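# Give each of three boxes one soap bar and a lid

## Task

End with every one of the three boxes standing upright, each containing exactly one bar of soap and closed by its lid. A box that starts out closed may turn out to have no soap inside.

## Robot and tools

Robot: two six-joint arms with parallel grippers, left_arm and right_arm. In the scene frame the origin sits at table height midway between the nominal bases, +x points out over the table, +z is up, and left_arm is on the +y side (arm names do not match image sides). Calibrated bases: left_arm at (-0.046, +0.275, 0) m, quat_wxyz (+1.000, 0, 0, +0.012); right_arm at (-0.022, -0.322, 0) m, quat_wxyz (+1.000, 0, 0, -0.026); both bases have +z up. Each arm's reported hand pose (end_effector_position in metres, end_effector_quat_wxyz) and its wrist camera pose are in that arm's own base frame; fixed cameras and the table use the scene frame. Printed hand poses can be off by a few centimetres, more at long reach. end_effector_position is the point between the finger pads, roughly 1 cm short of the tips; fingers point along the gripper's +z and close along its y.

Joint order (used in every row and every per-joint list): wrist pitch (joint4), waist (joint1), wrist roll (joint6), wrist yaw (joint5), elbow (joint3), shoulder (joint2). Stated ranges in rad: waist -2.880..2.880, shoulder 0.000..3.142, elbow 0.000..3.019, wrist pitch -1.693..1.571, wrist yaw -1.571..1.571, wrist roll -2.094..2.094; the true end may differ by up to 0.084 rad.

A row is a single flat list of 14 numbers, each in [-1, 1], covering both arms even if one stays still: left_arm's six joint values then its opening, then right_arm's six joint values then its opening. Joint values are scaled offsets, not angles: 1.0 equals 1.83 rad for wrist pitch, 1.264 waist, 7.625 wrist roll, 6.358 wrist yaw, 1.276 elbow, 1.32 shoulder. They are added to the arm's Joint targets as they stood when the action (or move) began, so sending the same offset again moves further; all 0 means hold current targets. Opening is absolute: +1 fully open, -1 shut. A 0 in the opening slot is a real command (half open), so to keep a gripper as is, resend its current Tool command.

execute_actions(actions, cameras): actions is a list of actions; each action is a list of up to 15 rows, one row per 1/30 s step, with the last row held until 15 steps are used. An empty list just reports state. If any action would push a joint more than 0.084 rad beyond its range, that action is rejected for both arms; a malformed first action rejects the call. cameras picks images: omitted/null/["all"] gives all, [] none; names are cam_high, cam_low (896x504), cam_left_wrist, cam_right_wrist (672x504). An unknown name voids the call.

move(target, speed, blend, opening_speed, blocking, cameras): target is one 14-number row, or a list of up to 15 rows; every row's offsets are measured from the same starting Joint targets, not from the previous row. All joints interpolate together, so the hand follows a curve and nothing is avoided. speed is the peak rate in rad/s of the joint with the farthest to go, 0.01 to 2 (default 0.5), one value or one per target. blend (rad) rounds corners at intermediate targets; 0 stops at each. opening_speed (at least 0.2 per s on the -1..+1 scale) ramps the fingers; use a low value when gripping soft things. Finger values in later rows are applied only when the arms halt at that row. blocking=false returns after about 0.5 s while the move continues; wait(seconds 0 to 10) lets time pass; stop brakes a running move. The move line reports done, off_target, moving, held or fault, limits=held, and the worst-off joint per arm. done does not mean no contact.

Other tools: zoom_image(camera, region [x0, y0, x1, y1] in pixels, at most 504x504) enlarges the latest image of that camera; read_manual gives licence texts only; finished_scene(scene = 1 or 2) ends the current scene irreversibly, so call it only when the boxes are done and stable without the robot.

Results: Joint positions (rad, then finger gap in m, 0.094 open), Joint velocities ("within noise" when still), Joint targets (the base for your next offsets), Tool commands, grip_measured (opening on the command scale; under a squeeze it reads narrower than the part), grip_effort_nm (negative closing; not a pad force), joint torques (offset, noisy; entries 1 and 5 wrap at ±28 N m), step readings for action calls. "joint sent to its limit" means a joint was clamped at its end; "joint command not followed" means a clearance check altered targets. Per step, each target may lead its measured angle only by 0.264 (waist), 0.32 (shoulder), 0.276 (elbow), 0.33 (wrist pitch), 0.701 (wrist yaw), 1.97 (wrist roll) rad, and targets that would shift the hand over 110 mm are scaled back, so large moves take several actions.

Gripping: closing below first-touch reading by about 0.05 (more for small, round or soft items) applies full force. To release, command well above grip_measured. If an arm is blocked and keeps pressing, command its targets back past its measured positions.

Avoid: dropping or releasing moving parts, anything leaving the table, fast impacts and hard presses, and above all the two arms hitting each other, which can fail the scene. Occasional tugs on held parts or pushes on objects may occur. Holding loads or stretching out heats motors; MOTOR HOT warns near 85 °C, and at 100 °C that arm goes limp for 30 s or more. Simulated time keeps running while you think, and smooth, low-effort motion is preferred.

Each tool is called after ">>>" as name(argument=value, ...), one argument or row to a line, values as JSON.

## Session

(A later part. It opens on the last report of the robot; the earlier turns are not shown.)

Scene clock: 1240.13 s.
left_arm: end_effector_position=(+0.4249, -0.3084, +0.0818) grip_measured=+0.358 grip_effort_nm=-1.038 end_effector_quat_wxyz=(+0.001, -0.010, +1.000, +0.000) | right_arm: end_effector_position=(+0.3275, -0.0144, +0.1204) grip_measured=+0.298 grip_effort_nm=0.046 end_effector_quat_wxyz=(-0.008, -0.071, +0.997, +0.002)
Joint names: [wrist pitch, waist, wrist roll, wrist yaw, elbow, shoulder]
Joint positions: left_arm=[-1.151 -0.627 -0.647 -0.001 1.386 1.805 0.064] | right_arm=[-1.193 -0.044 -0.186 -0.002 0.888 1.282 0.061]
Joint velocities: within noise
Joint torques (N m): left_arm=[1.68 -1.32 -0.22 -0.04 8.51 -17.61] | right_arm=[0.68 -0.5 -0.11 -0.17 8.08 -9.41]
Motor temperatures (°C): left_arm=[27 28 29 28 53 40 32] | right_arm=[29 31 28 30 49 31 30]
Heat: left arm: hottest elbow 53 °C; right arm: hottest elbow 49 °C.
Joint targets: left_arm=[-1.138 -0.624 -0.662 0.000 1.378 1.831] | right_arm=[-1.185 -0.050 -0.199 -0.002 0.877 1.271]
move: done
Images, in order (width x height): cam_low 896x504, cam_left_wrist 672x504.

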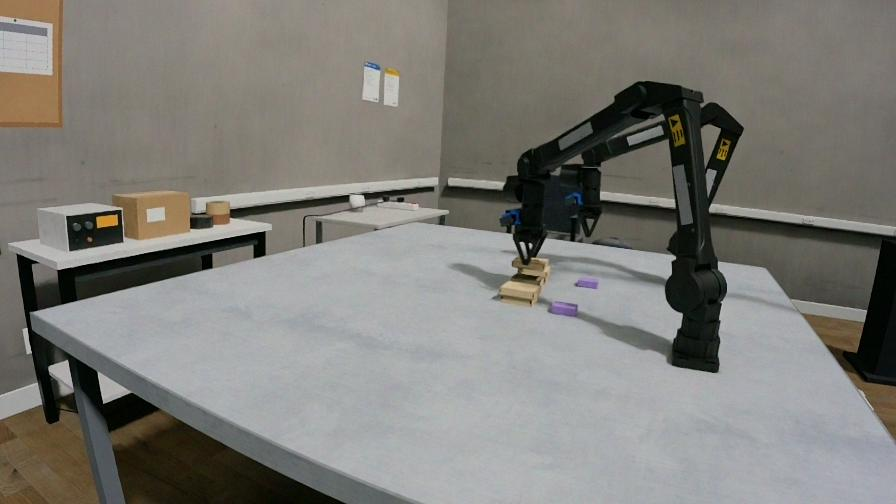

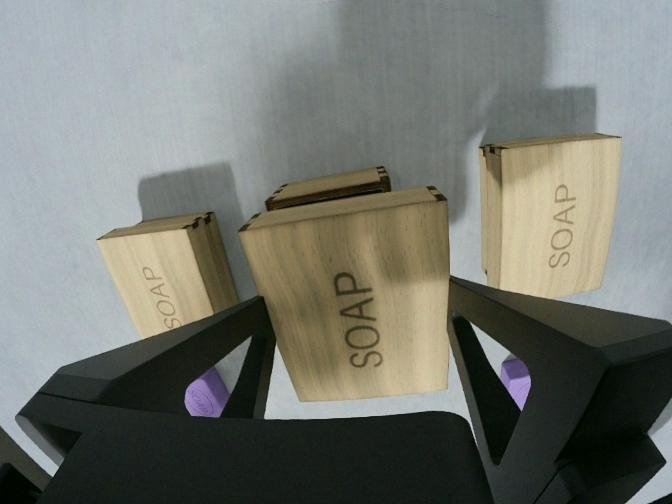

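>>> move(
  target=[
    [0,0.0182,0,0,0,0,0.3,0,0,0,0,0,0,0.3],
    [0.0268,0.0182,0,0,-0.0243,0.0174,0.3,0,0,0,0,0,0,0.3],
  ],
  speed=0.06,
  cameras=["cam_left_wrist","cam_low"],
)

>>> zoom_image(
  camera="cam_left_wrist",
  region=[220, 160, 360, 260],
)

>>> zoom_image(
  camera="cam_left_wrist",
  region=[340, 140, 480, 240],
)

Scene clock: 1254.43 s.
left_arm: end_effector_position=(+0.4293, -0.2999, +0.0616) grip_measured=+0.358 grip_effort_nm=-1.038 end_effector_quat_wxyz=(+0.001, -0.019, +1.000, +0.000) | right_arm: end_effector_position=(+0.3275, -0.0144, +0.1204) grip_measured=+0.298 grip_effort_nm=0.051 end_effector_quat_wxyz=(-0.008, -0.071, +0.997, +0.002)
Joint names: [wrist pitch, waist, wrist roll, wrist yaw, elbow, shoulder]
Joint positions: left_arm=[-1.102 -0.609 -0.648 -0.001 1.357 1.825 0.064] | right_arm=[-1.193 -0.044 -0.186 -0.002 0.888 1.282 0.061]
Joint velocities: within noise
Joint torques (N m): left_arm=[1.68 -0.91 -0.22 -0.04 8.18 -17.38] | right_arm=[0.69 -0.56 -0.11 -0.17 8.09 -9.35]
Motor temperatures (°C): left_arm=[27 28 29 28 53 40 32] | right_arm=[29 31 28 30 49 31 30]
Heat: left arm: hottest elbow 53 °C; right arm: hottest elbow 49 °C.
Joint targets: left_arm=[-1.089 -0.600 -0.662 0.000 1.347 1.854] | right_arm=[-1.185 -0.050 -0.199 -0.002 0.877 1.271]
move: done
Images, in order (width x height): cam_low 896x504, cam_left_wrist 672x504.

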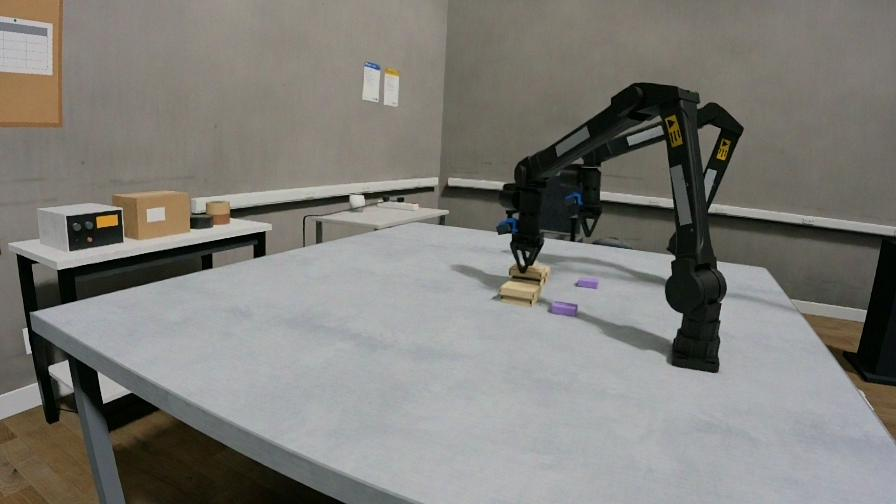

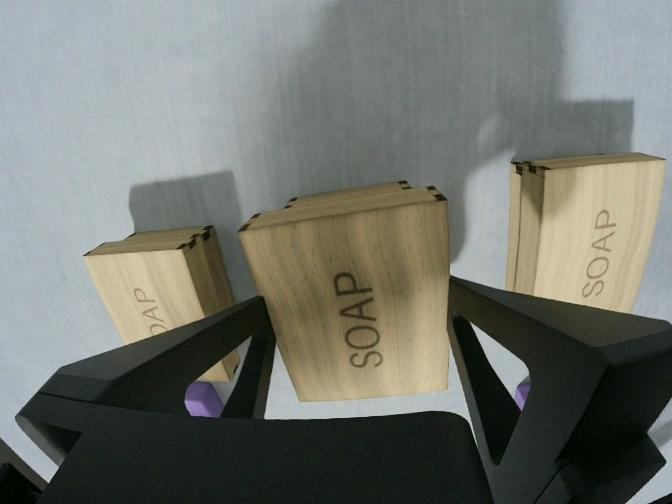

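Scaled by 3.600 from the camera's 672x504 image, which has a finer 960x720 frame.

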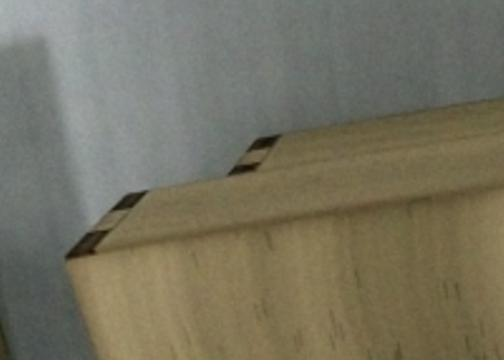

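Scaled by 3.600 from the camera's 672x504 image, which has a finer 960x720 frame.

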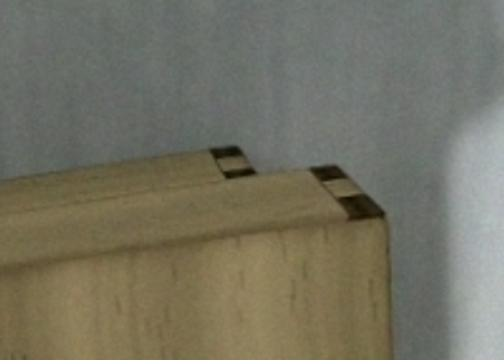

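>>> move(
  target=[
    [0,-0.0174,0,0,-0.003,0,0.3,0,0,0,0,0,0,0.3],
    [0.03,-0.0174,0,0,-0.0251,0.0174,0.3,0,0,0,0,0,0,0.3],
  ],
  speed=0.03,
  cameras=["cam_left_wrist","cam_low"],
)

>>> zoom_image(
  camera="cam_low",
  region=[495, 250, 560, 310],
)

Scene clock: 1287.30 s.
left_arm: end_effector_position=(+0.4272, -0.2993, +0.0397) grip_measured=+0.358 grip_effort_nm=-1.038 end_effector_quat_wxyz=(+0.001, -0.019, +1.000, +0.000) | right_arm: end_effector_position=(+0.3275, -0.0144, +0.1204) grip_measured=+0.298 grip_effort_nm=0.046 end_effector_quat_wxyz=(-0.008, -0.071, +0.997, +0.002)
Joint names: [wrist pitch, waist, wrist roll, wrist yaw, elbow, shoulder]
Joint positions: left_arm=[-1.047 -0.611 -0.648 -0.001 1.324 1.847 0.064] | right_arm=[-1.193 -0.044 -0.186 -0.002 0.888 1.282 0.061]
Joint velocities: within noise
Joint torques (N m): left_arm=[1.54 -2.49 -0.22 -0.04 7.9 -17.67] | right_arm=[0.69 -0.44 -0.11 -0.17 8.06 -9.41]
Motor temperatures (°C): left_arm=[27 28 29 28 50 39 33] | right_arm=[29 31 28 30 49 31 30]
Heat: left arm: hottest elbow 50 °C; right arm: hottest elbow 49 °C.
Joint targets: left_arm=[-1.035 -0.622 -0.662 0.000 1.315 1.877] | right_arm=[-1.185 -0.050 -0.199 -0.002 0.877 1.271]
move: done
Images, in order (width x height): cam_low 896x504, cam_left_wrist 672x504.

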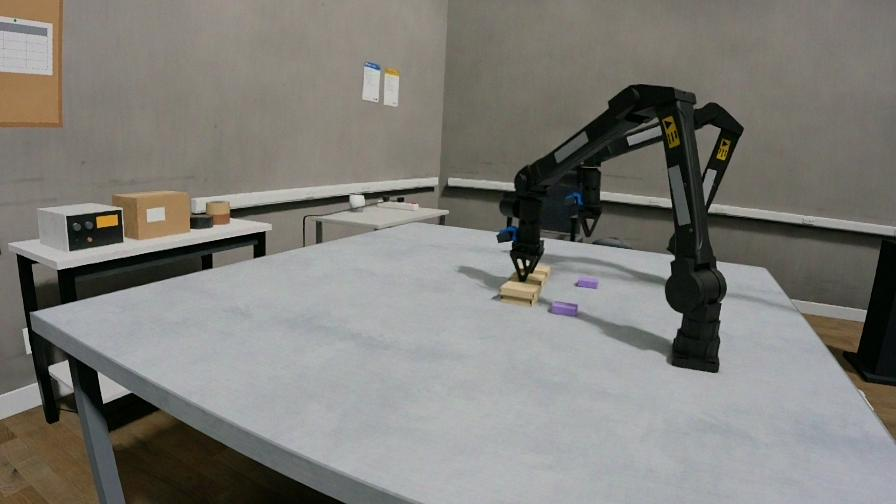

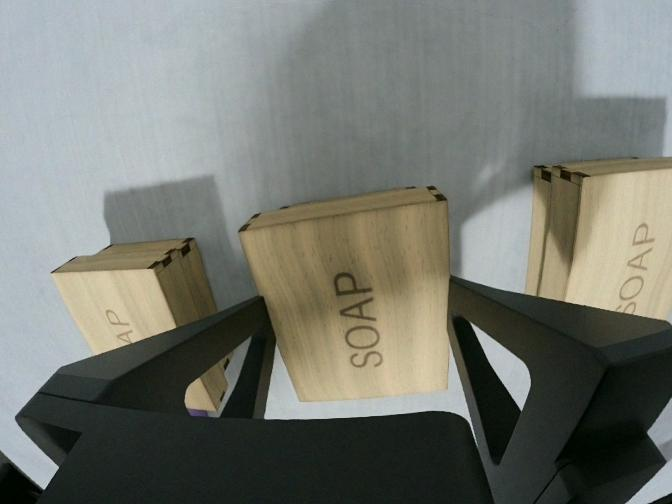

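Scaled by 7.754 from the camera's 896x504 image, which has a finer 1280x720 frame.

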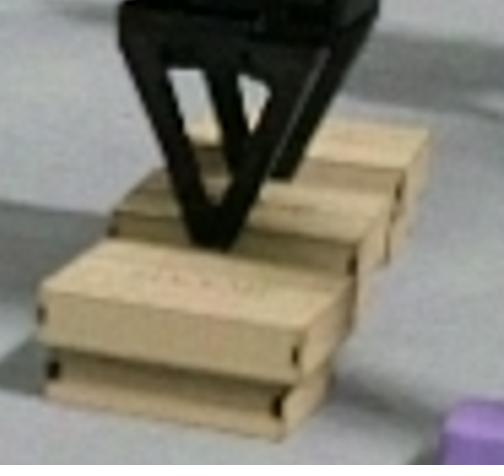

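>>> move(
  target=[
    [0.002,0,0,0,-0.001,0.002,0.56,0,0,0,0,0,0,0.3],
    [-0.126,0,0,0,0.118,-0.124,0.56,0,0,0,0,0,0,0.3],
    [-0.1765,-0.1076,-0.0182,0,0.3495,0.0591,0.62,0,0,0,0,0,0,0.3],
  ],
  speed=[0.05,0.2,0.4],
  opening_speed=0.3,
)

>>> zoom_image(
  camera="cam_left_wrist",
  region=[240, 130, 480, 330],
)

>>> zoom_image(
  camera="cam_low",
  region=[495, 250, 560, 310],
)

Scene clock: 1317.47 s.
left_arm: end_effector_position=(+0.4311, -0.4055, +0.1313) grip_measured=+0.617 grip_effort_nm=0.129 end_effector_quat_wxyz=(+0.002, -0.016, +1.000, -0.001) | right_arm: end_effector_position=(+0.3275, -0.0144, +0.1204) grip_measured=+0.298 grip_effort_nm=0.051 end_effector_quat_wxyz=(-0.008, -0.071, +0.997, +0.002)
Joint names: [wrist pitch, waist, wrist roll, wrist yaw, elbow, shoulder]
Joint positions: left_arm=[-1.346 -0.754 -0.786 -0.001 1.708 1.93 0.076] | right_arm=[-1.193 -0.044 -0.186 -0.002 0.888 1.282 0.061]
Joint velocities: within noise
Joint torques (N m): left_arm=[0.62 -1.85 -0.22 -0.05 14.68 -20.66] | right_arm=[0.69 -0.44 -0.11 -0.17 8.08 -9.41]
Motor temperatures (°C): left_arm=[27 28 29 28 49 39 32] | right_arm=[29 31 28 30 49 31 30]
Heat: left arm: hottest elbow 49 °C; right arm: hottest elbow 49 °C.
Joint targets: left_arm=[-1.357 -0.759 -0.801 0.000 1.761 1.955] | right_arm=[-1.185 -0.050 -0.199 -0.002 0.877 1.271]
move: off_target (left_arm); target 3's new numbers were sent with left_arm's elbow 0.053 rad from that target; left_arm: the elbow is farthest, 0.053 rad from its target

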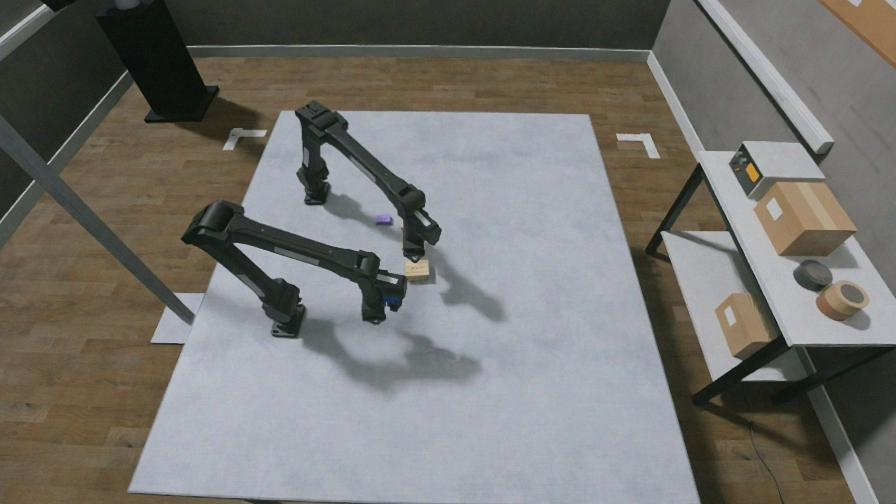

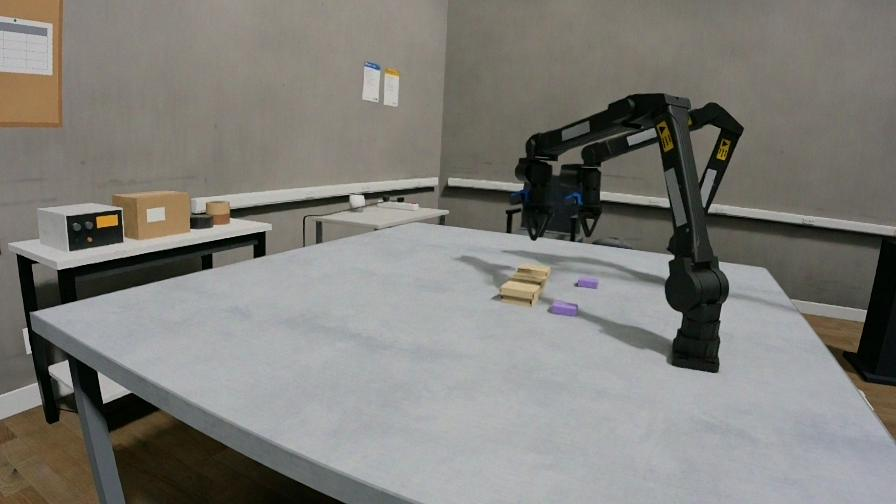

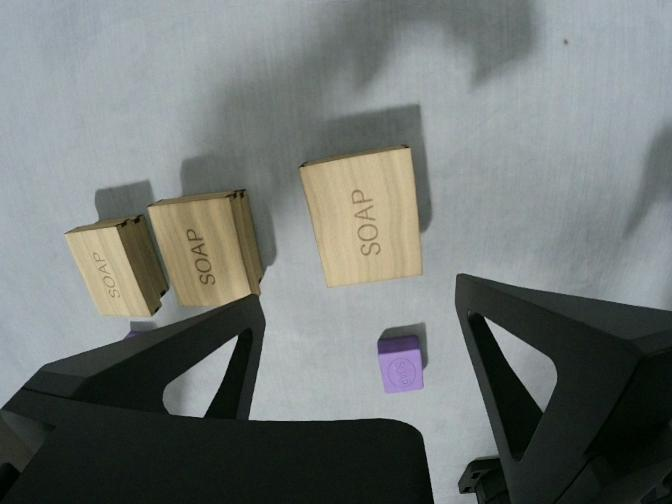

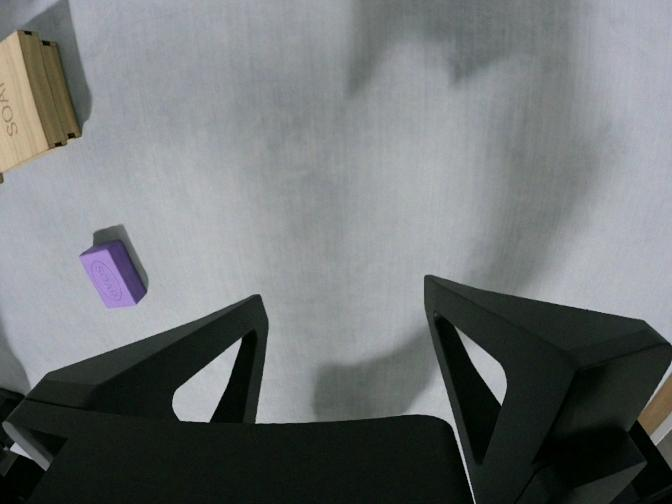

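Scaled by 2.100 from the camera's 672x504 image, which has a finer 960x720 frame.

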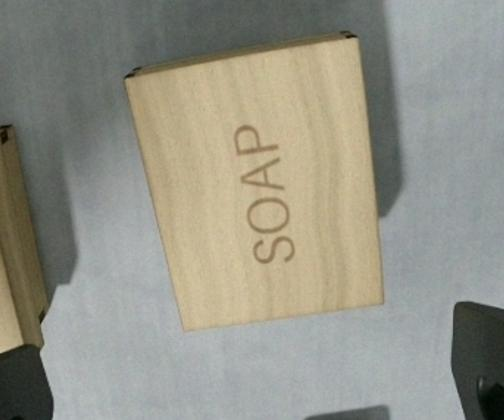

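Scaled by 7.754 from the camera's 896x504 image, which has a finer 1280x720 frame.

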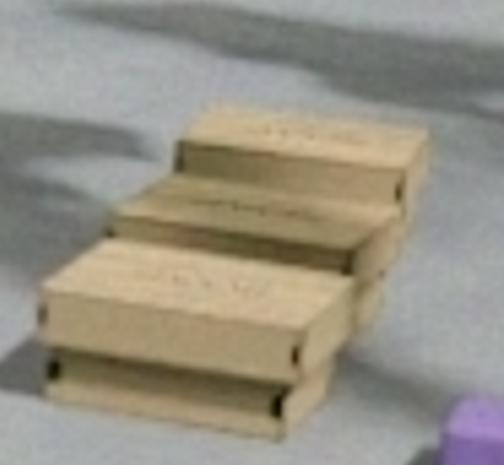

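>>> move(
  target=[0.0623,-0.0095,-0.001,0,-0.0792,0.0402,0.62,0,0,0,0,0,0,0.3],
  speed=0.15,
  cameras=["cam_left_wrist"],
)

>>> zoom_image(
  camera="cam_left_wrist",
  region=[240, 140, 480, 340],
)

Scene clock: 1341.87 s.
left_arm: end_effector_position=(+0.4345, -0.4124, +0.0877) grip_measured=+0.617 grip_effort_nm=0.129 end_effector_quat_wxyz=(+0.001, -0.017, +1.000, +0.000) | right_arm: end_effector_position=(+0.3275, -0.0144, +0.1204) grip_measured=+0.298 grip_effort_nm=0.046 end_effector_quat_wxyz=(-0.008, -0.071, +0.997, +0.002)
Joint names: [wrist pitch, waist, wrist roll, wrist yaw, elbow, shoulder]
Joint positions: left_arm=[-1.256 -0.759 -0.794 -0.001 1.668 1.98 0.076] | right_arm=[-1.193 -0.044 -0.186 -0.002 0.888 1.282 0.061]
Joint velocities: within noise
Joint torques (N m): left_arm=[1.61 -2.37 -0.22 -0.05 8.91 -20.95] | right_arm=[0.68 -0.44 -0.11 -0.17 8.06 -9.35]
Motor temperatures (°C): left_arm=[27 27 29 28 50 39 32] | right_arm=[29 31 28 30 49 31 30]
Heat: left arm: hottest elbow 50 °C; right arm: hottest elbow 49 °C.
Joint targets: left_arm=[-1.243 -0.770 -0.808 0.000 1.660 2.008] | right_arm=[-1.185 -0.050 -0.199 -0.002 0.877 1.271]
move: done
Images, in order (width x height): cam_left_wrist 672x504.

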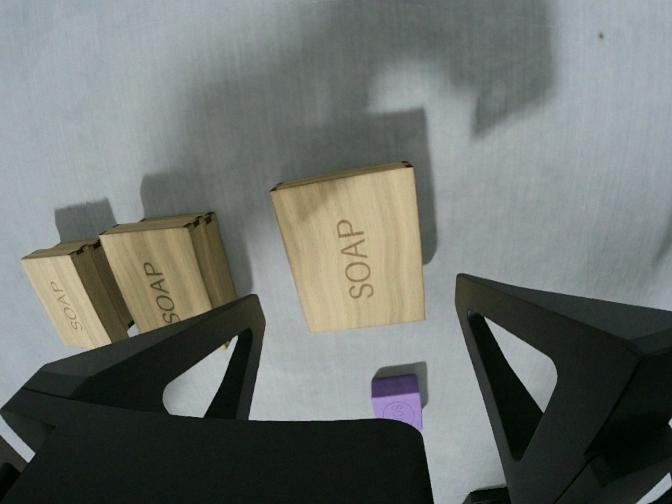

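Scaled by 2.100 from the camera's 672x504 image, which has a finer 960x720 frame.

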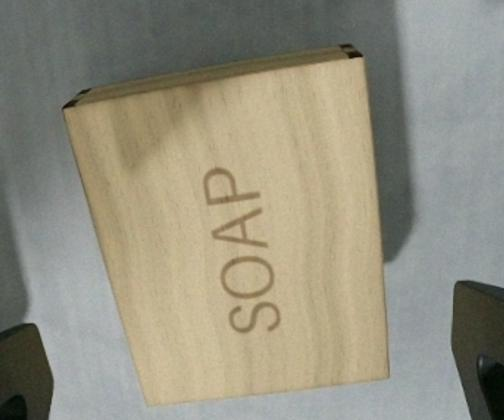

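>>> move(
  target=[
    [0.0557,0,0,0,-0.0439,0.0364,0.62,0,0,0,0,0,0,0.3],
    [0.0557,0,0,0,-0.0439,0.0364,0.35,0,0,0,0,0,0,0.3],
  ],
  speed=0.1,
  opening_speed=0.3,
  cameras=["cam_left_wrist"],
)

>>> move(
  target=[
    [-0.013,0,0,0,0.039,-0.030,0.3,0,0,0,0,0,0,0.3],
    [-0.0847,0,0,0,0.1066,-0.0743,0.3,0,0,0,0,0,0,0.3],
    [-0.0847,0.4,0.0663,0,0.1066,-0.0743,0.3,0,0,0,0,0,0,0.3],
  ],
  speed=[0.1,0.1,0.4],
  cameras=["cam_high"],
)

>>> zoom_image(
  camera="cam_high",
  region=[360, 200, 450, 290],
)

Scene clock: 1361.13 s.
left_arm: end_effector_position=(+0.4355, -0.4134, +0.0429) grip_measured=+0.377 grip_effort_nm=-0.994 end_effector_quat_wxyz=(+0.003, -0.018, +1.000, -0.002) | right_arm: end_effector_position=(+0.3275, -0.0144, +0.1204) grip_measured=+0.298 grip_effort_nm=0.051 end_effector_quat_wxyz=(-0.008, -0.071, +0.997, +0.002)
Joint names: [wrist pitch, waist, wrist roll, wrist yaw, elbow, shoulder]
Joint positions: left_arm=[-1.154 -0.759 -0.794 -0.001 1.613 2.024 0.065] | right_arm=[-1.193 -0.044 -0.186 -0.002 0.888 1.282 0.061]
Joint velocities: within noise
Joint torques (N m): left_arm=[1.61 -2.43 -0.22 -0.05 8.4 -20.78] | right_arm=[0.66 -0.5 -0.11 -0.17 8.08 -9.41]
Motor temperatures (°C): left_arm=[27 27 29 28 49 38 31] | right_arm=[29 31 28 30 49 31 30]
Heat: left arm: hottest elbow 49 °C; right arm: hottest elbow 49 °C.
Joint targets: left_arm=[-1.141 -0.770 -0.808 0.000 1.603 2.056] | right_arm=[-1.185 -0.050 -0.199 -0.002 0.877 1.271]
move: done
Images, in order (width x height): cam_left_wrist 672x504.

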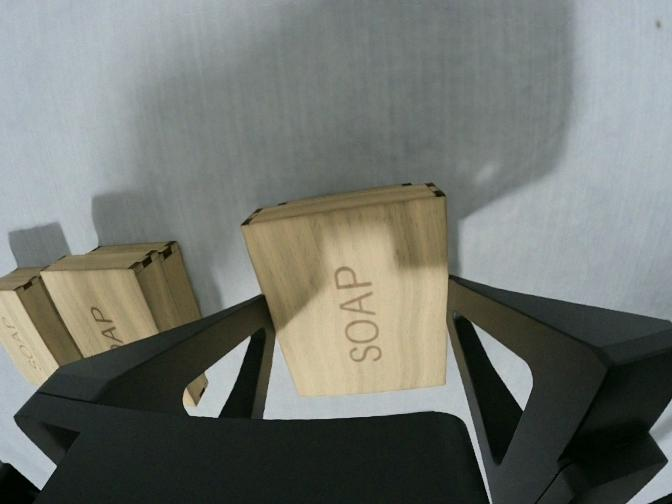

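Scene clock: 1365.10 s.
left_arm: end_effector_position=(+0.5794, -0.1513, +0.0953) grip_measured=+0.373 grip_effort_nm=-1.033 end_effector_quat_wxyz=(-0.003, -0.031, +1.000, +0.002) | right_arm: end_effector_position=(+0.3275, -0.0144, +0.1204) grip_measured=+0.298 grip_effort_nm=0.046 end_effector_quat_wxyz=(-0.008, -0.071, +0.997, +0.002)
Joint names: [wrist pitch, waist, wrist roll, wrist yaw, elbow, shoulder]
Joint positions: left_arm=[-1.285 -0.255 -0.318 -0.001 1.687 1.979 0.065] | right_arm=[-1.193 -0.044 -0.186 -0.002 0.888 1.282 0.061]
Joint velocities: within noise
Joint torques (N m): left_arm=[0.59 -2.32 0.09 -0.02 14.49 -25.41] | right_arm=[0.68 -0.5 -0.11 -0.17 8.06 -9.41]
Motor temperatures (°C): left_arm=[27 27 29 28 50 39 32] | right_arm=[29 31 28 30 49 31 30]
Heat: left arm: hottest elbow 50 °C; right arm: hottest elbow 49 °C.
Joint targets: left_arm=[-1.296 -0.265 -0.303 0.000 1.740 1.958] | right_arm=[-1.185 -0.050 -0.199 -0.002 0.877 1.271]
move: off_target (left_arm); left_arm: the elbow is farthest, 0.052 rad from its target
Images, in order (width x height): cam_high 896x504.

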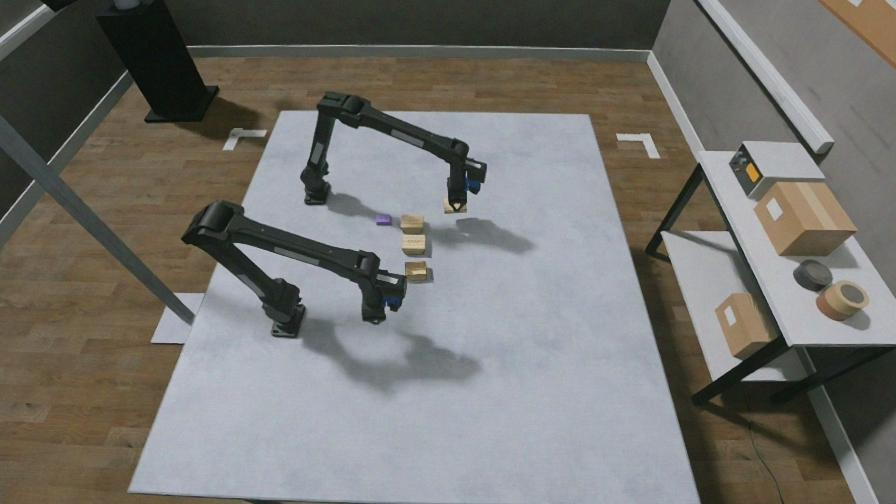

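Scaled by 5.600 from the camera's 896x504 image, which has a finer 1280x720 frame.

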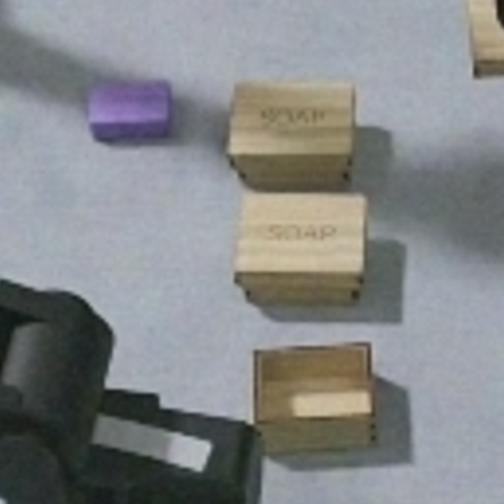

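>>> move(
  target=[0,0,0,0,0,0,0.3,-0.0317,0.485,0.0936,0,0.0909,0,0.2],
  speed=0.5,
  cameras=["cam_right_wrist"],
)

>>> zoom_image(
  camera="cam_right_wrist",
  region=[240, 160, 480, 400],
)

Scene clock: 1405.63 s.
left_arm: end_effector_position=(+0.5793, -0.1513, +0.0953) grip_measured=+0.373 grip_effort_nm=-1.038 end_effector_quat_wxyz=(-0.003, -0.031, +1.000, +0.002) | right_arm: end_effector_position=(+0.2853, +0.1784, +0.1379) grip_measured=+0.202 grip_effort_nm=-0.139 end_effector_quat_wxyz=(-0.004, -0.029, +1.000, -0.001)
Joint names: [wrist pitch, waist, wrist roll, wrist yaw, elbow, shoulder]
Joint positions: left_arm=[-1.285 -0.255 -0.317 -0.001 1.687 1.979 0.065] | right_arm=[-1.235 0.559 0.501 -0.002 0.937 1.282 0.056]
Joint velocities: within noise
Joint torques (N m): left_arm=[0.64 -2.32 0.1 -0.02 14.48 -25.47] | right_arm=[0.08 0.44 0.13 -0.11 13.85 -9.58]
Motor temperatures (°C): left_arm=[27 27 29 28 56 43 33] | right_arm=[29 31 28 30 50 31 30]
Heat: left arm: hottest elbow 56 °C; right arm: hottest elbow 50 °C.
Joint targets: left_arm=[-1.297 -0.265 -0.303 0.000 1.740 1.958] | right_arm=[-1.243 0.563 0.515 -0.001 0.993 1.271]
move: off_target (left_arm, right_arm); left_arm: the elbow is farthest, 0.053 rad from its target; right_arm: the elbow is farthest, 0.056 rad from its target
Images, in order (width x height): cam_right_wrist 672x504.

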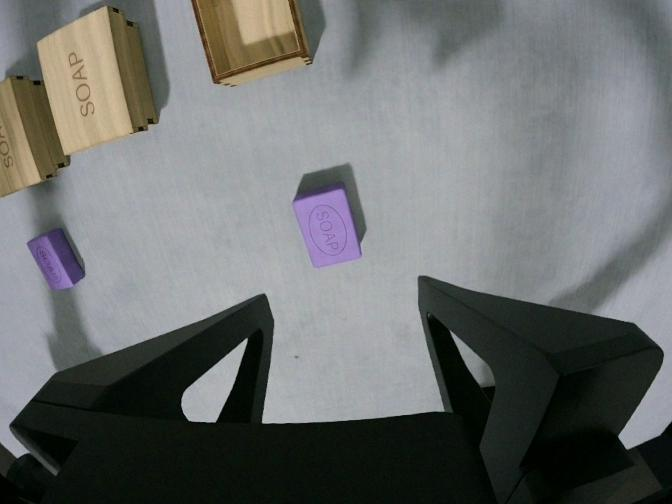

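Scaled by 2.100 from the camera's 672x504 image, which has a finer 960x720 frame.

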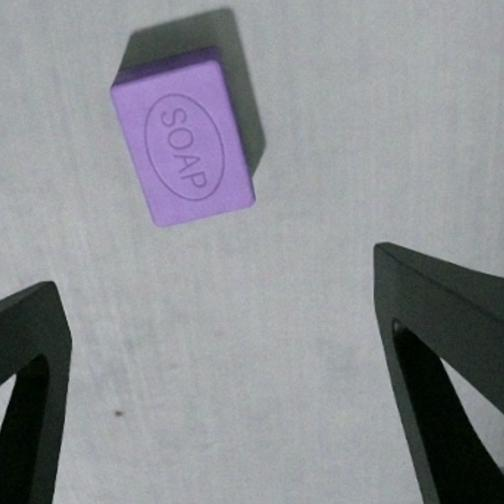

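>>> move(
  target=[
    [0,0,0,0,0,0,0.3,0.1273,0.038,-0.0115,0,-0.145,0.0909,0.2],
    [0,0,0,0,0,0,0.3,0.2038,0.038,-0.0115,0,-0.1912,0.1538,0.2],
    [0,0,0,0,0,0,0.3,0.2038,0.038,-0.0115,0,-0.1912,0.1538,-0.35],
  ],
  speed=[0.25,0.12,0.1],
  opening_speed=0.4,
  cameras=["cam_right_wrist"],
)

Scene clock: 1439.23 s.
left_arm: end_effector_position=(+0.5793, -0.1513, +0.0953) grip_measured=+0.373 grip_effort_nm=-1.038 end_effector_quat_wxyz=(-0.003, -0.031, +1.000, +0.002) | right_arm: end_effector_position=(+0.2780, +0.1917, +0.0234) grip_measured=-0.238 grip_effort_nm=-1.038 end_effector_quat_wxyz=(-0.003, -0.082, +0.997, +0.000)
Joint names: [wrist pitch, waist, wrist roll, wrist yaw, elbow, shoulder]
Joint positions: left_arm=[-1.285 -0.255 -0.317 -0.001 1.687 1.979 0.065] | right_arm=[-0.879 0.604 0.44 -0.002 0.759 1.456 0.036]
Joint velocities: within noise
Joint torques (N m): left_arm=[0.62 -2.32 0.11 -0.01 14.49 -25.41] | right_arm=[0.7 0.73 -0.11 -0.11 6.63 -8.23]
Motor temperatures (°C): left_arm=[27 27 29 28 59 44 33] | right_arm=[29 31 28 30 55 31 30]
Heat: left arm: hottest elbow 59 °C; right arm: hottest elbow 55 °C.
Joint targets: left_arm=[-1.297 -0.265 -0.303 0.000 1.740 1.958] | right_arm=[-0.870 0.611 0.427 -0.001 0.749 1.474]
move: off_target (left_arm); left_arm: the elbow is farthest, 0.053 rad from its target
Images, in order (width x height): cam_right_wrist 672x504.

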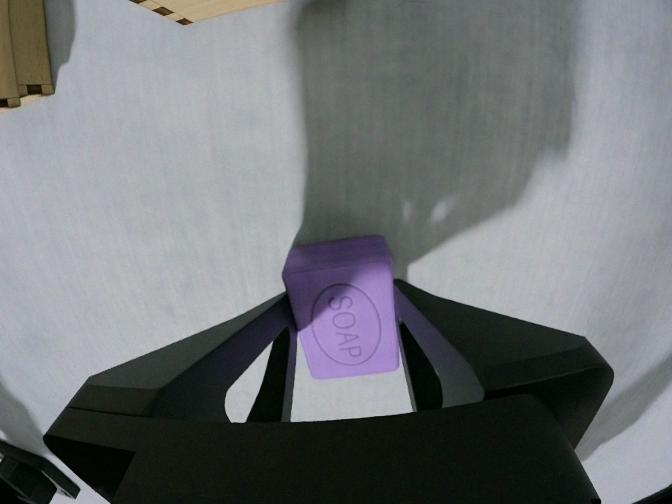

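>>> move(
  target=[
    [0,0,0,0,0,0,0.3,-0.1634,0,0,0,0.152,-0.1394,-0.35],
    [0,0,0,0,0,0,0.3,-0.1803,-0.0973,-0.0087,0,0.4451,0.15,-0.35],
  ],
  speed=[0.15,0.4],
  cameras=["cam_right_wrist"],
)

>>> zoom_image(
  camera="cam_right_wrist",
  region=[250, 150, 450, 350],
)

Scene clock: 1466.33 s.
left_arm: end_effector_position=(+0.5793, -0.1513, +0.0953) grip_measured=+0.373 grip_effort_nm=-1.043 end_effector_quat_wxyz=(-0.003, -0.031, +1.000, +0.002) | right_arm: end_effector_position=(+0.4137, +0.2216, +0.1085) grip_measured=-0.241 grip_effort_nm=-1.077 end_effector_quat_wxyz=(-0.009, -0.059, +0.998, -0.003)
Joint names: [wrist pitch, waist, wrist roll, wrist yaw, elbow, shoulder]
Joint positions: left_arm=[-1.285 -0.255 -0.317 -0.001 1.687 1.979 0.065] | right_arm=[-1.192 0.492 0.374 -0.002 1.258 1.655 0.036]
Joint velocities: within noise
Joint torques (N m): left_arm=[0.62 -2.32 0.1 -0.01 14.48 -25.41] | right_arm=[0.03 -0.26 -0.14 -0.12 13.9 -13.1]
Motor temperatures (°C): left_arm=[27 27 29 28 60 44 33] | right_arm=[29 31 28 30 51 31 31]
Heat: left arm: hottest elbow 60 °C; right arm: hottest elbow 51 °C.
Joint targets: left_arm=[-1.297 -0.265 -0.303 0.000 1.740 1.958] | right_arm=[-1.200 0.488 0.360 -0.001 1.317 1.672]
move: off_target (left_arm, right_arm); left_arm: the elbow is farthest, 0.053 rad from its target; right_arm: the elbow is farthest, 0.059 rad from its target
Images, in order (width x height): cam_right_wrist 672x504.

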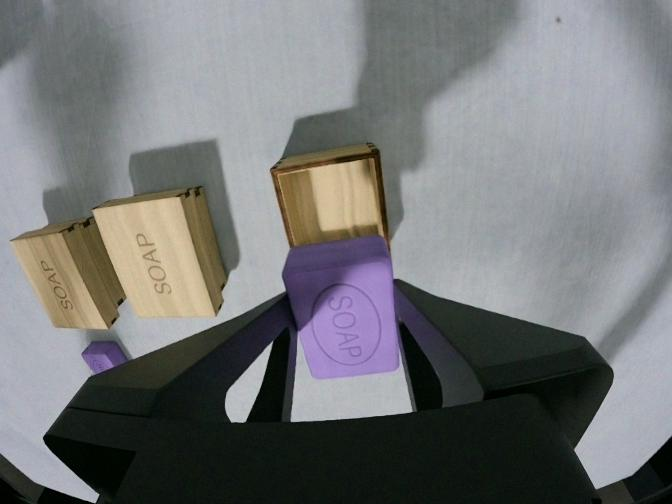

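Scaled by 2.520 from the camera's 672x504 image, which has a finer 960x720 frame.

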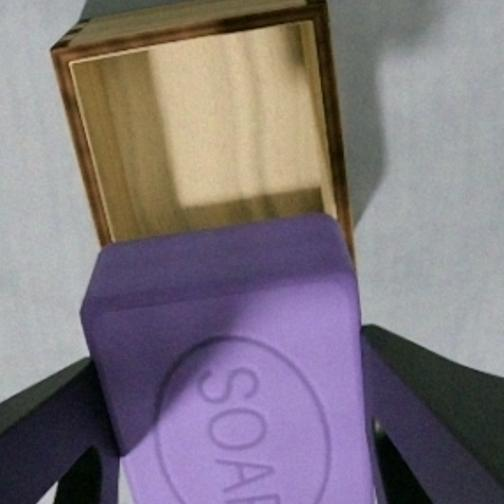

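>>> move(
  target=[0,0,0,0,0,0,0.3,0.0721,0.004,0,0,-0.0846,0.0477,-0.35],
  speed=0.12,
  cameras=["cam_right_wrist"],
)

>>> zoom_image(
  camera="cam_right_wrist",
  region=[250, 150, 450, 350],
)

Scene clock: 1495.23 s.
left_arm: end_effector_position=(+0.5793, -0.1513, +0.0953) grip_measured=+0.373 grip_effort_nm=-1.033 end_effector_quat_wxyz=(-0.003, -0.031, +1.000, +0.002) | right_arm: end_effector_position=(+0.4215, +0.2258, +0.0665) grip_measured=-0.241 grip_effort_nm=-1.087 end_effector_quat_wxyz=(-0.003, -0.059, +0.998, +0.000)
Joint names: [wrist pitch, waist, wrist roll, wrist yaw, elbow, shoulder]
Joint positions: left_arm=[-1.285 -0.255 -0.317 -0.001 1.687 1.979 0.065] | right_arm=[-1.077 0.492 0.374 -0.002 1.217 1.717 0.036]
Joint velocities: within noise
Joint torques (N m): left_arm=[0.62 -2.26 0.1 -0.02 14.48 -25.47] | right_arm=[0.77 0.21 -0.11 -0.12 7.87 -13.68]
Motor temperatures (°C): left_arm=[27 27 29 28 61 45 33] | right_arm=[29 31 28 30 57 32 31]
Heat: left arm: hottest elbow 61 °C; right arm: hottest elbow 57 °C.
Joint targets: left_arm=[-1.297 -0.265 -0.303 0.000 1.740 1.958] | right_arm=[-1.068 0.493 0.361 -0.001 1.209 1.735]
move: off_target (left_arm); left_arm: the elbow is farthest, 0.053 rad from its target
Images, in order (width x height): cam_right_wrist 672x504.

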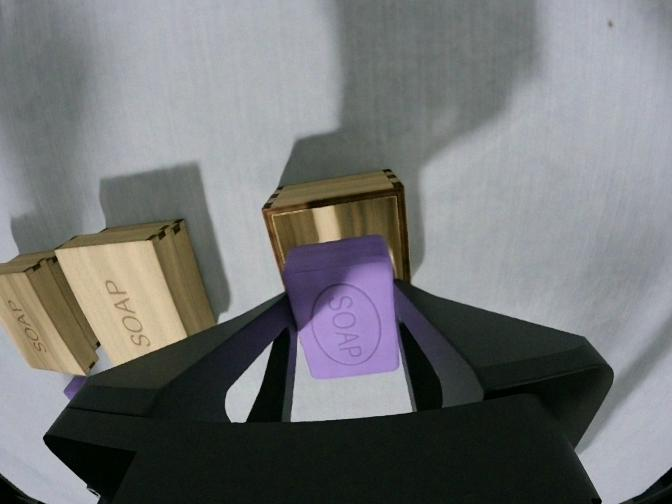

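Scaled by 2.520 from the camera's 672x504 image, which has a finer 960x720 frame.

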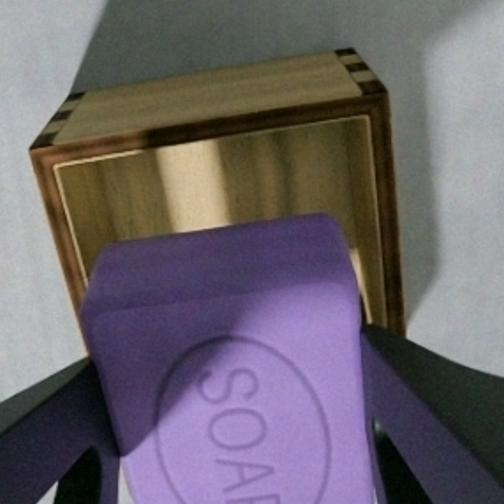

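>>> move(
  target=[
    [0,0,0,0,0,0,0.3,0.0497,0,0,0,-0.0313,0.0379,-0.35],
    [0,0,0,0,0,0,0.3,0.0497,0,0,0,-0.0313,0.0379,-0.185],
  ],
  speed=0.08,
  opening_speed=0.2,
  cameras=["cam_right_wrist"],
)

>>> move(
  target=[0,0,0,0,0,0,0.3,-0.022,0,0,0,0.05,-0.034,-0.185],
  speed=0.06,
  cameras=["cam_right_wrist","cam_low"],
)

Scene clock: 1519.97 s.
left_arm: end_effector_position=(+0.5793, -0.1513, +0.0953) grip_measured=+0.373 grip_effort_nm=-1.038 end_effector_quat_wxyz=(-0.003, -0.031, +1.000, +0.002) | right_arm: end_effector_position=(+0.4224, +0.2262, +0.0321) grip_measured=-0.186 grip_effort_nm=-0.056 end_effector_quat_wxyz=(-0.001, -0.059, +0.998, +0.001)
Joint names: [wrist pitch, waist, wrist roll, wrist yaw, elbow, shoulder]
Joint positions: left_arm=[-1.285 -0.255 -0.317 -0.001 1.687 1.979 0.065] | right_arm=[-0.986 0.492 0.374 -0.002 1.178 1.764 0.038]
Joint velocities: within noise
Joint torques (N m): left_arm=[0.62 -2.32 0.1 -0.02 14.48 -25.41] | right_arm=[0.73 0.15 -0.11 -0.12 7.36 -13.51]
Motor temperatures (°C): left_arm=[27 27 29 28 62 45 33] | right_arm=[29 31 28 30 52 32 32]
Heat: left arm: hottest elbow 62 °C; right arm: hottest elbow 52 °C.
Joint targets: left_arm=[-1.297 -0.265 -0.303 0.000 1.740 1.958] | right_arm=[-0.977 0.493 0.361 -0.001 1.169 1.785]
move: off_target (left_arm); left_arm: the elbow is farthest, 0.053 rad from its target
Images, in order (width x height): cam_right_wrist 672x504.

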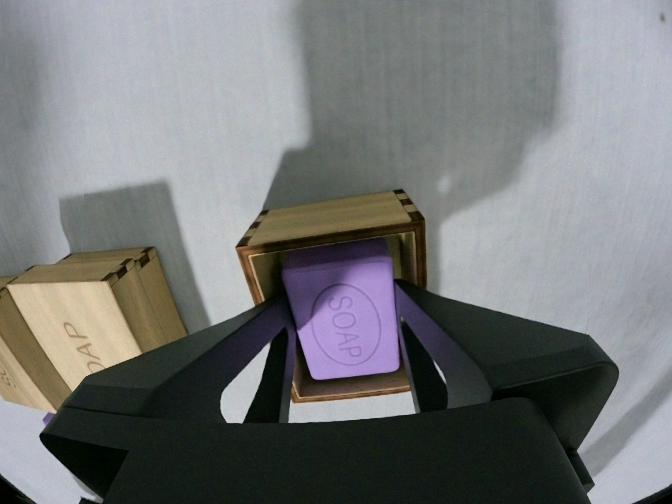

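Scene clock: 1521.50 s.
left_arm: end_effector_position=(+0.5793, -0.1513, +0.0953) grip_measured=+0.373 grip_effort_nm=-1.038 end_effector_quat_wxyz=(-0.003, -0.031, +1.000, +0.002) | right_arm: end_effector_position=(+0.4181, +0.2239, +0.0353) grip_measured=-0.185 grip_effort_nm=-0.051 end_effector_quat_wxyz=(-0.008, -0.059, +0.998, -0.003)
Joint names: [wrist pitch, waist, wrist roll, wrist yaw, elbow, shoulder]
Joint positions: left_arm=[-1.285 -0.255 -0.317 -0.001 1.687 1.979 0.065] | right_arm=[-1.009 0.492 0.374 -0.002 1.178 1.757 0.038]
Joint velocities: within noise
Joint torques (N m): left_arm=[0.62 -2.32 0.1 -0.02 14.48 -25.41] | right_arm=[0.03 0.15 -0.11 -0.12 12.72 -16.38]
Motor temperatures (°C): left_arm=[27 27 29 28 62 45 33] | right_arm=[29 31 28 30 52 32 31]
Heat: left arm: hottest elbow 62 °C; right arm: hottest elbow 52 °C.
Joint targets: left_arm=[-1.297 -0.265 -0.303 0.000 1.740 1.958] | right_arm=[-1.017 0.493 0.361 -0.001 1.233 1.740]
move: off_target (left_arm, right_arm); left_arm: the elbow is farthest, 0.053 rad from its target; right_arm: the elbow is farthest, 0.055 rad from its target
Images, in order (width x height): cam_low 896x504, cam_right_wrist 672x504.

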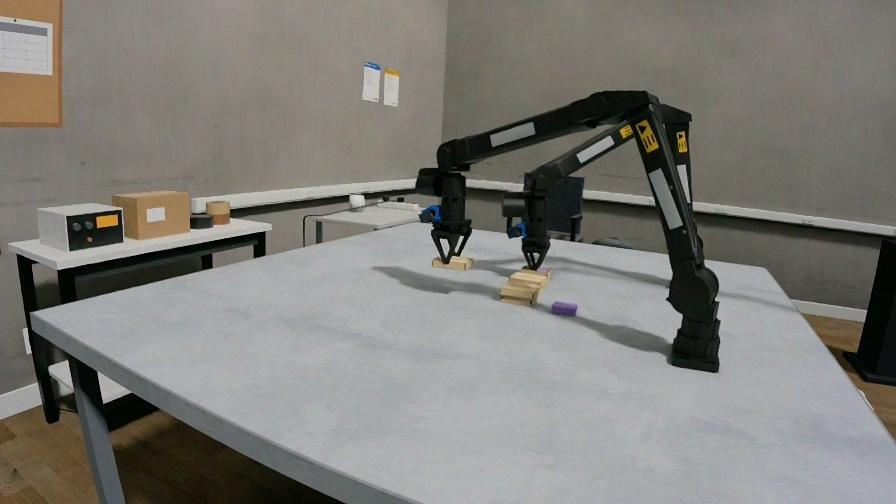

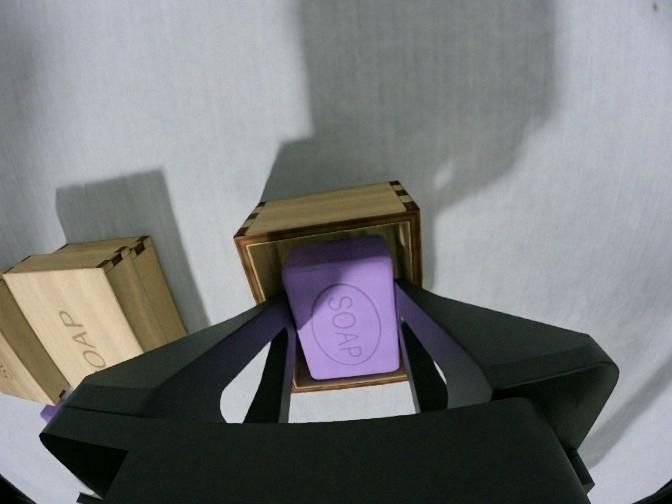

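>>> move(
  target=[
    [0,0,0,0,0,0,0.3,0.02,0,0,0,-0.048,0.031,-0.185],
    [0,0,0,0,0,0,0.3,0.02,0,0,0,-0.048,0.031,-0.16],
  ],
  speed=0.06,
  opening_speed=0.2,
  cameras=["cam_right_wrist"],
)

>>> zoom_image(
  camera="cam_right_wrist",
  region=[220, 230, 460, 410],
)

Scene clock: 1533.63 s.
left_arm: end_effector_position=(+0.5793, -0.1513, +0.0953) grip_measured=+0.373 grip_effort_nm=-1.033 end_effector_quat_wxyz=(-0.003, -0.031, +1.000, +0.002) | right_arm: end_effector_position=(+0.4221, +0.2261, +0.0349) grip_measured=-0.162 grip_effort_nm=0.056 end_effector_quat_wxyz=(+0.000, -0.059, +0.998, +0.001)
Joint names: [wrist pitch, waist, wrist roll, wrist yaw, elbow, shoulder]
Joint positions: left_arm=[-1.285 -0.255 -0.317 -0.001 1.687 1.979 0.065] | right_arm=[-0.99 0.492 0.374 -0.002 1.178 1.758 0.039]
Joint velocities: within noise
Joint torques (N m): left_arm=[0.61 -2.32 0.1 -0.02 14.49 -25.41] | right_arm=[0.73 0.21 -0.11 -0.12 7.61 -13.27]
Motor temperatures (°C): left_arm=[27 27 29 28 62 45 33] | right_arm=[29 31 28 30 53 33 31]
Heat: left arm: hottest elbow 62 °C; right arm: hottest elbow 53 °C.
Joint targets: left_arm=[-1.297 -0.265 -0.303 0.000 1.740 1.958] | right_arm=[-0.981 0.493 0.361 -0.001 1.172 1.781]
move: off_target (left_arm); left_arm: the elbow is farthest, 0.053 rad from its target
Images, in order (width x height): cam_right_wrist 672x504.

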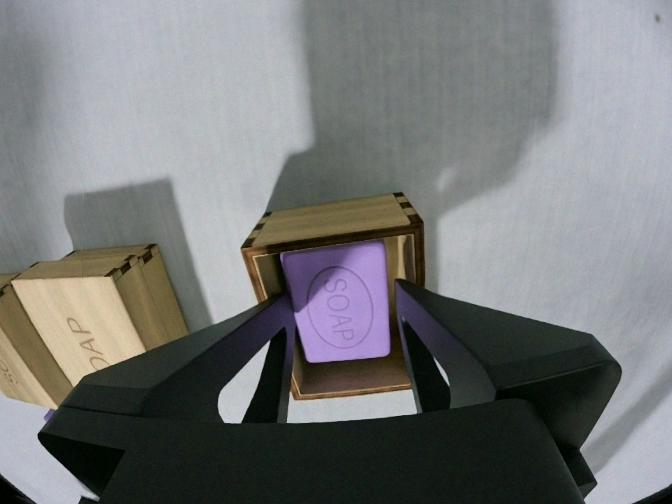

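Scaled by 2.100 from the camera's 672x504 image, which has a finer 960x720 frame.

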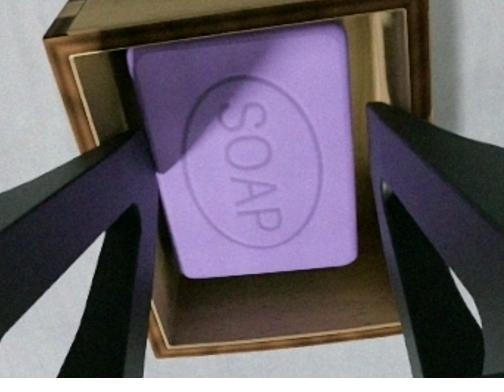

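>>> move(
  target=[
    [0,0,0,0,0,0,0.3,-0.006,0,0,0,0.039,-0.02,-0.16],
    [0,0,0,0,0,0,0.3,-0.0388,0,0,0,0.0619,-0.05,-0.16],
  ],
  speed=0.05,
  cameras=["cam_right_wrist"],
)

Scene clock: 1549.07 s.
left_arm: end_effector_position=(+0.5793, -0.1513, +0.0953) grip_measured=+0.373 grip_effort_nm=-1.028 end_effector_quat_wxyz=(-0.003, -0.031, +1.000, +0.002) | right_arm: end_effector_position=(+0.4208, +0.2254, +0.0545) grip_measured=-0.162 grip_effort_nm=0.042 end_effector_quat_wxyz=(-0.002, -0.059, +0.998, +0.000)
Joint names: [wrist pitch, waist, wrist roll, wrist yaw, elbow, shoulder]
Joint positions: left_arm=[-1.285 -0.255 -0.317 -0.001 1.687 1.979 0.065] | right_arm=[-1.043 0.492 0.374 -0.002 1.199 1.729 0.039]
Joint velocities: within noise
Joint torques (N m): left_arm=[0.64 -2.32 0.1 -0.02 14.49 -25.41] | right_arm=[0.14 0.21 -0.11 -0.12 12.77 -16.03]
Motor temperatures (°C): left_arm=[27 27 29 28 62 45 33] | right_arm=[29 31 28 30 52 33 31]
Heat: left arm: hottest elbow 62 °C; right arm: hottest elbow 52 °C.
Joint targets: left_arm=[-1.297 -0.265 -0.303 0.000 1.740 1.958] | right_arm=[-1.051 0.493 0.361 -0.001 1.251 1.715]
move: off_target (left_arm, right_arm); left_arm: the elbow is farthest, 0.053 rad from its target; right_arm: the elbow is farthest, 0.052 rad from its target
Images, in order (width x height): cam_right_wrist 672x504.

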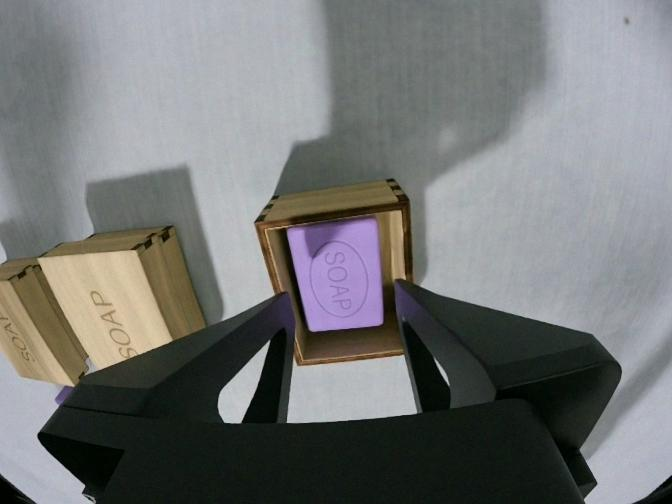

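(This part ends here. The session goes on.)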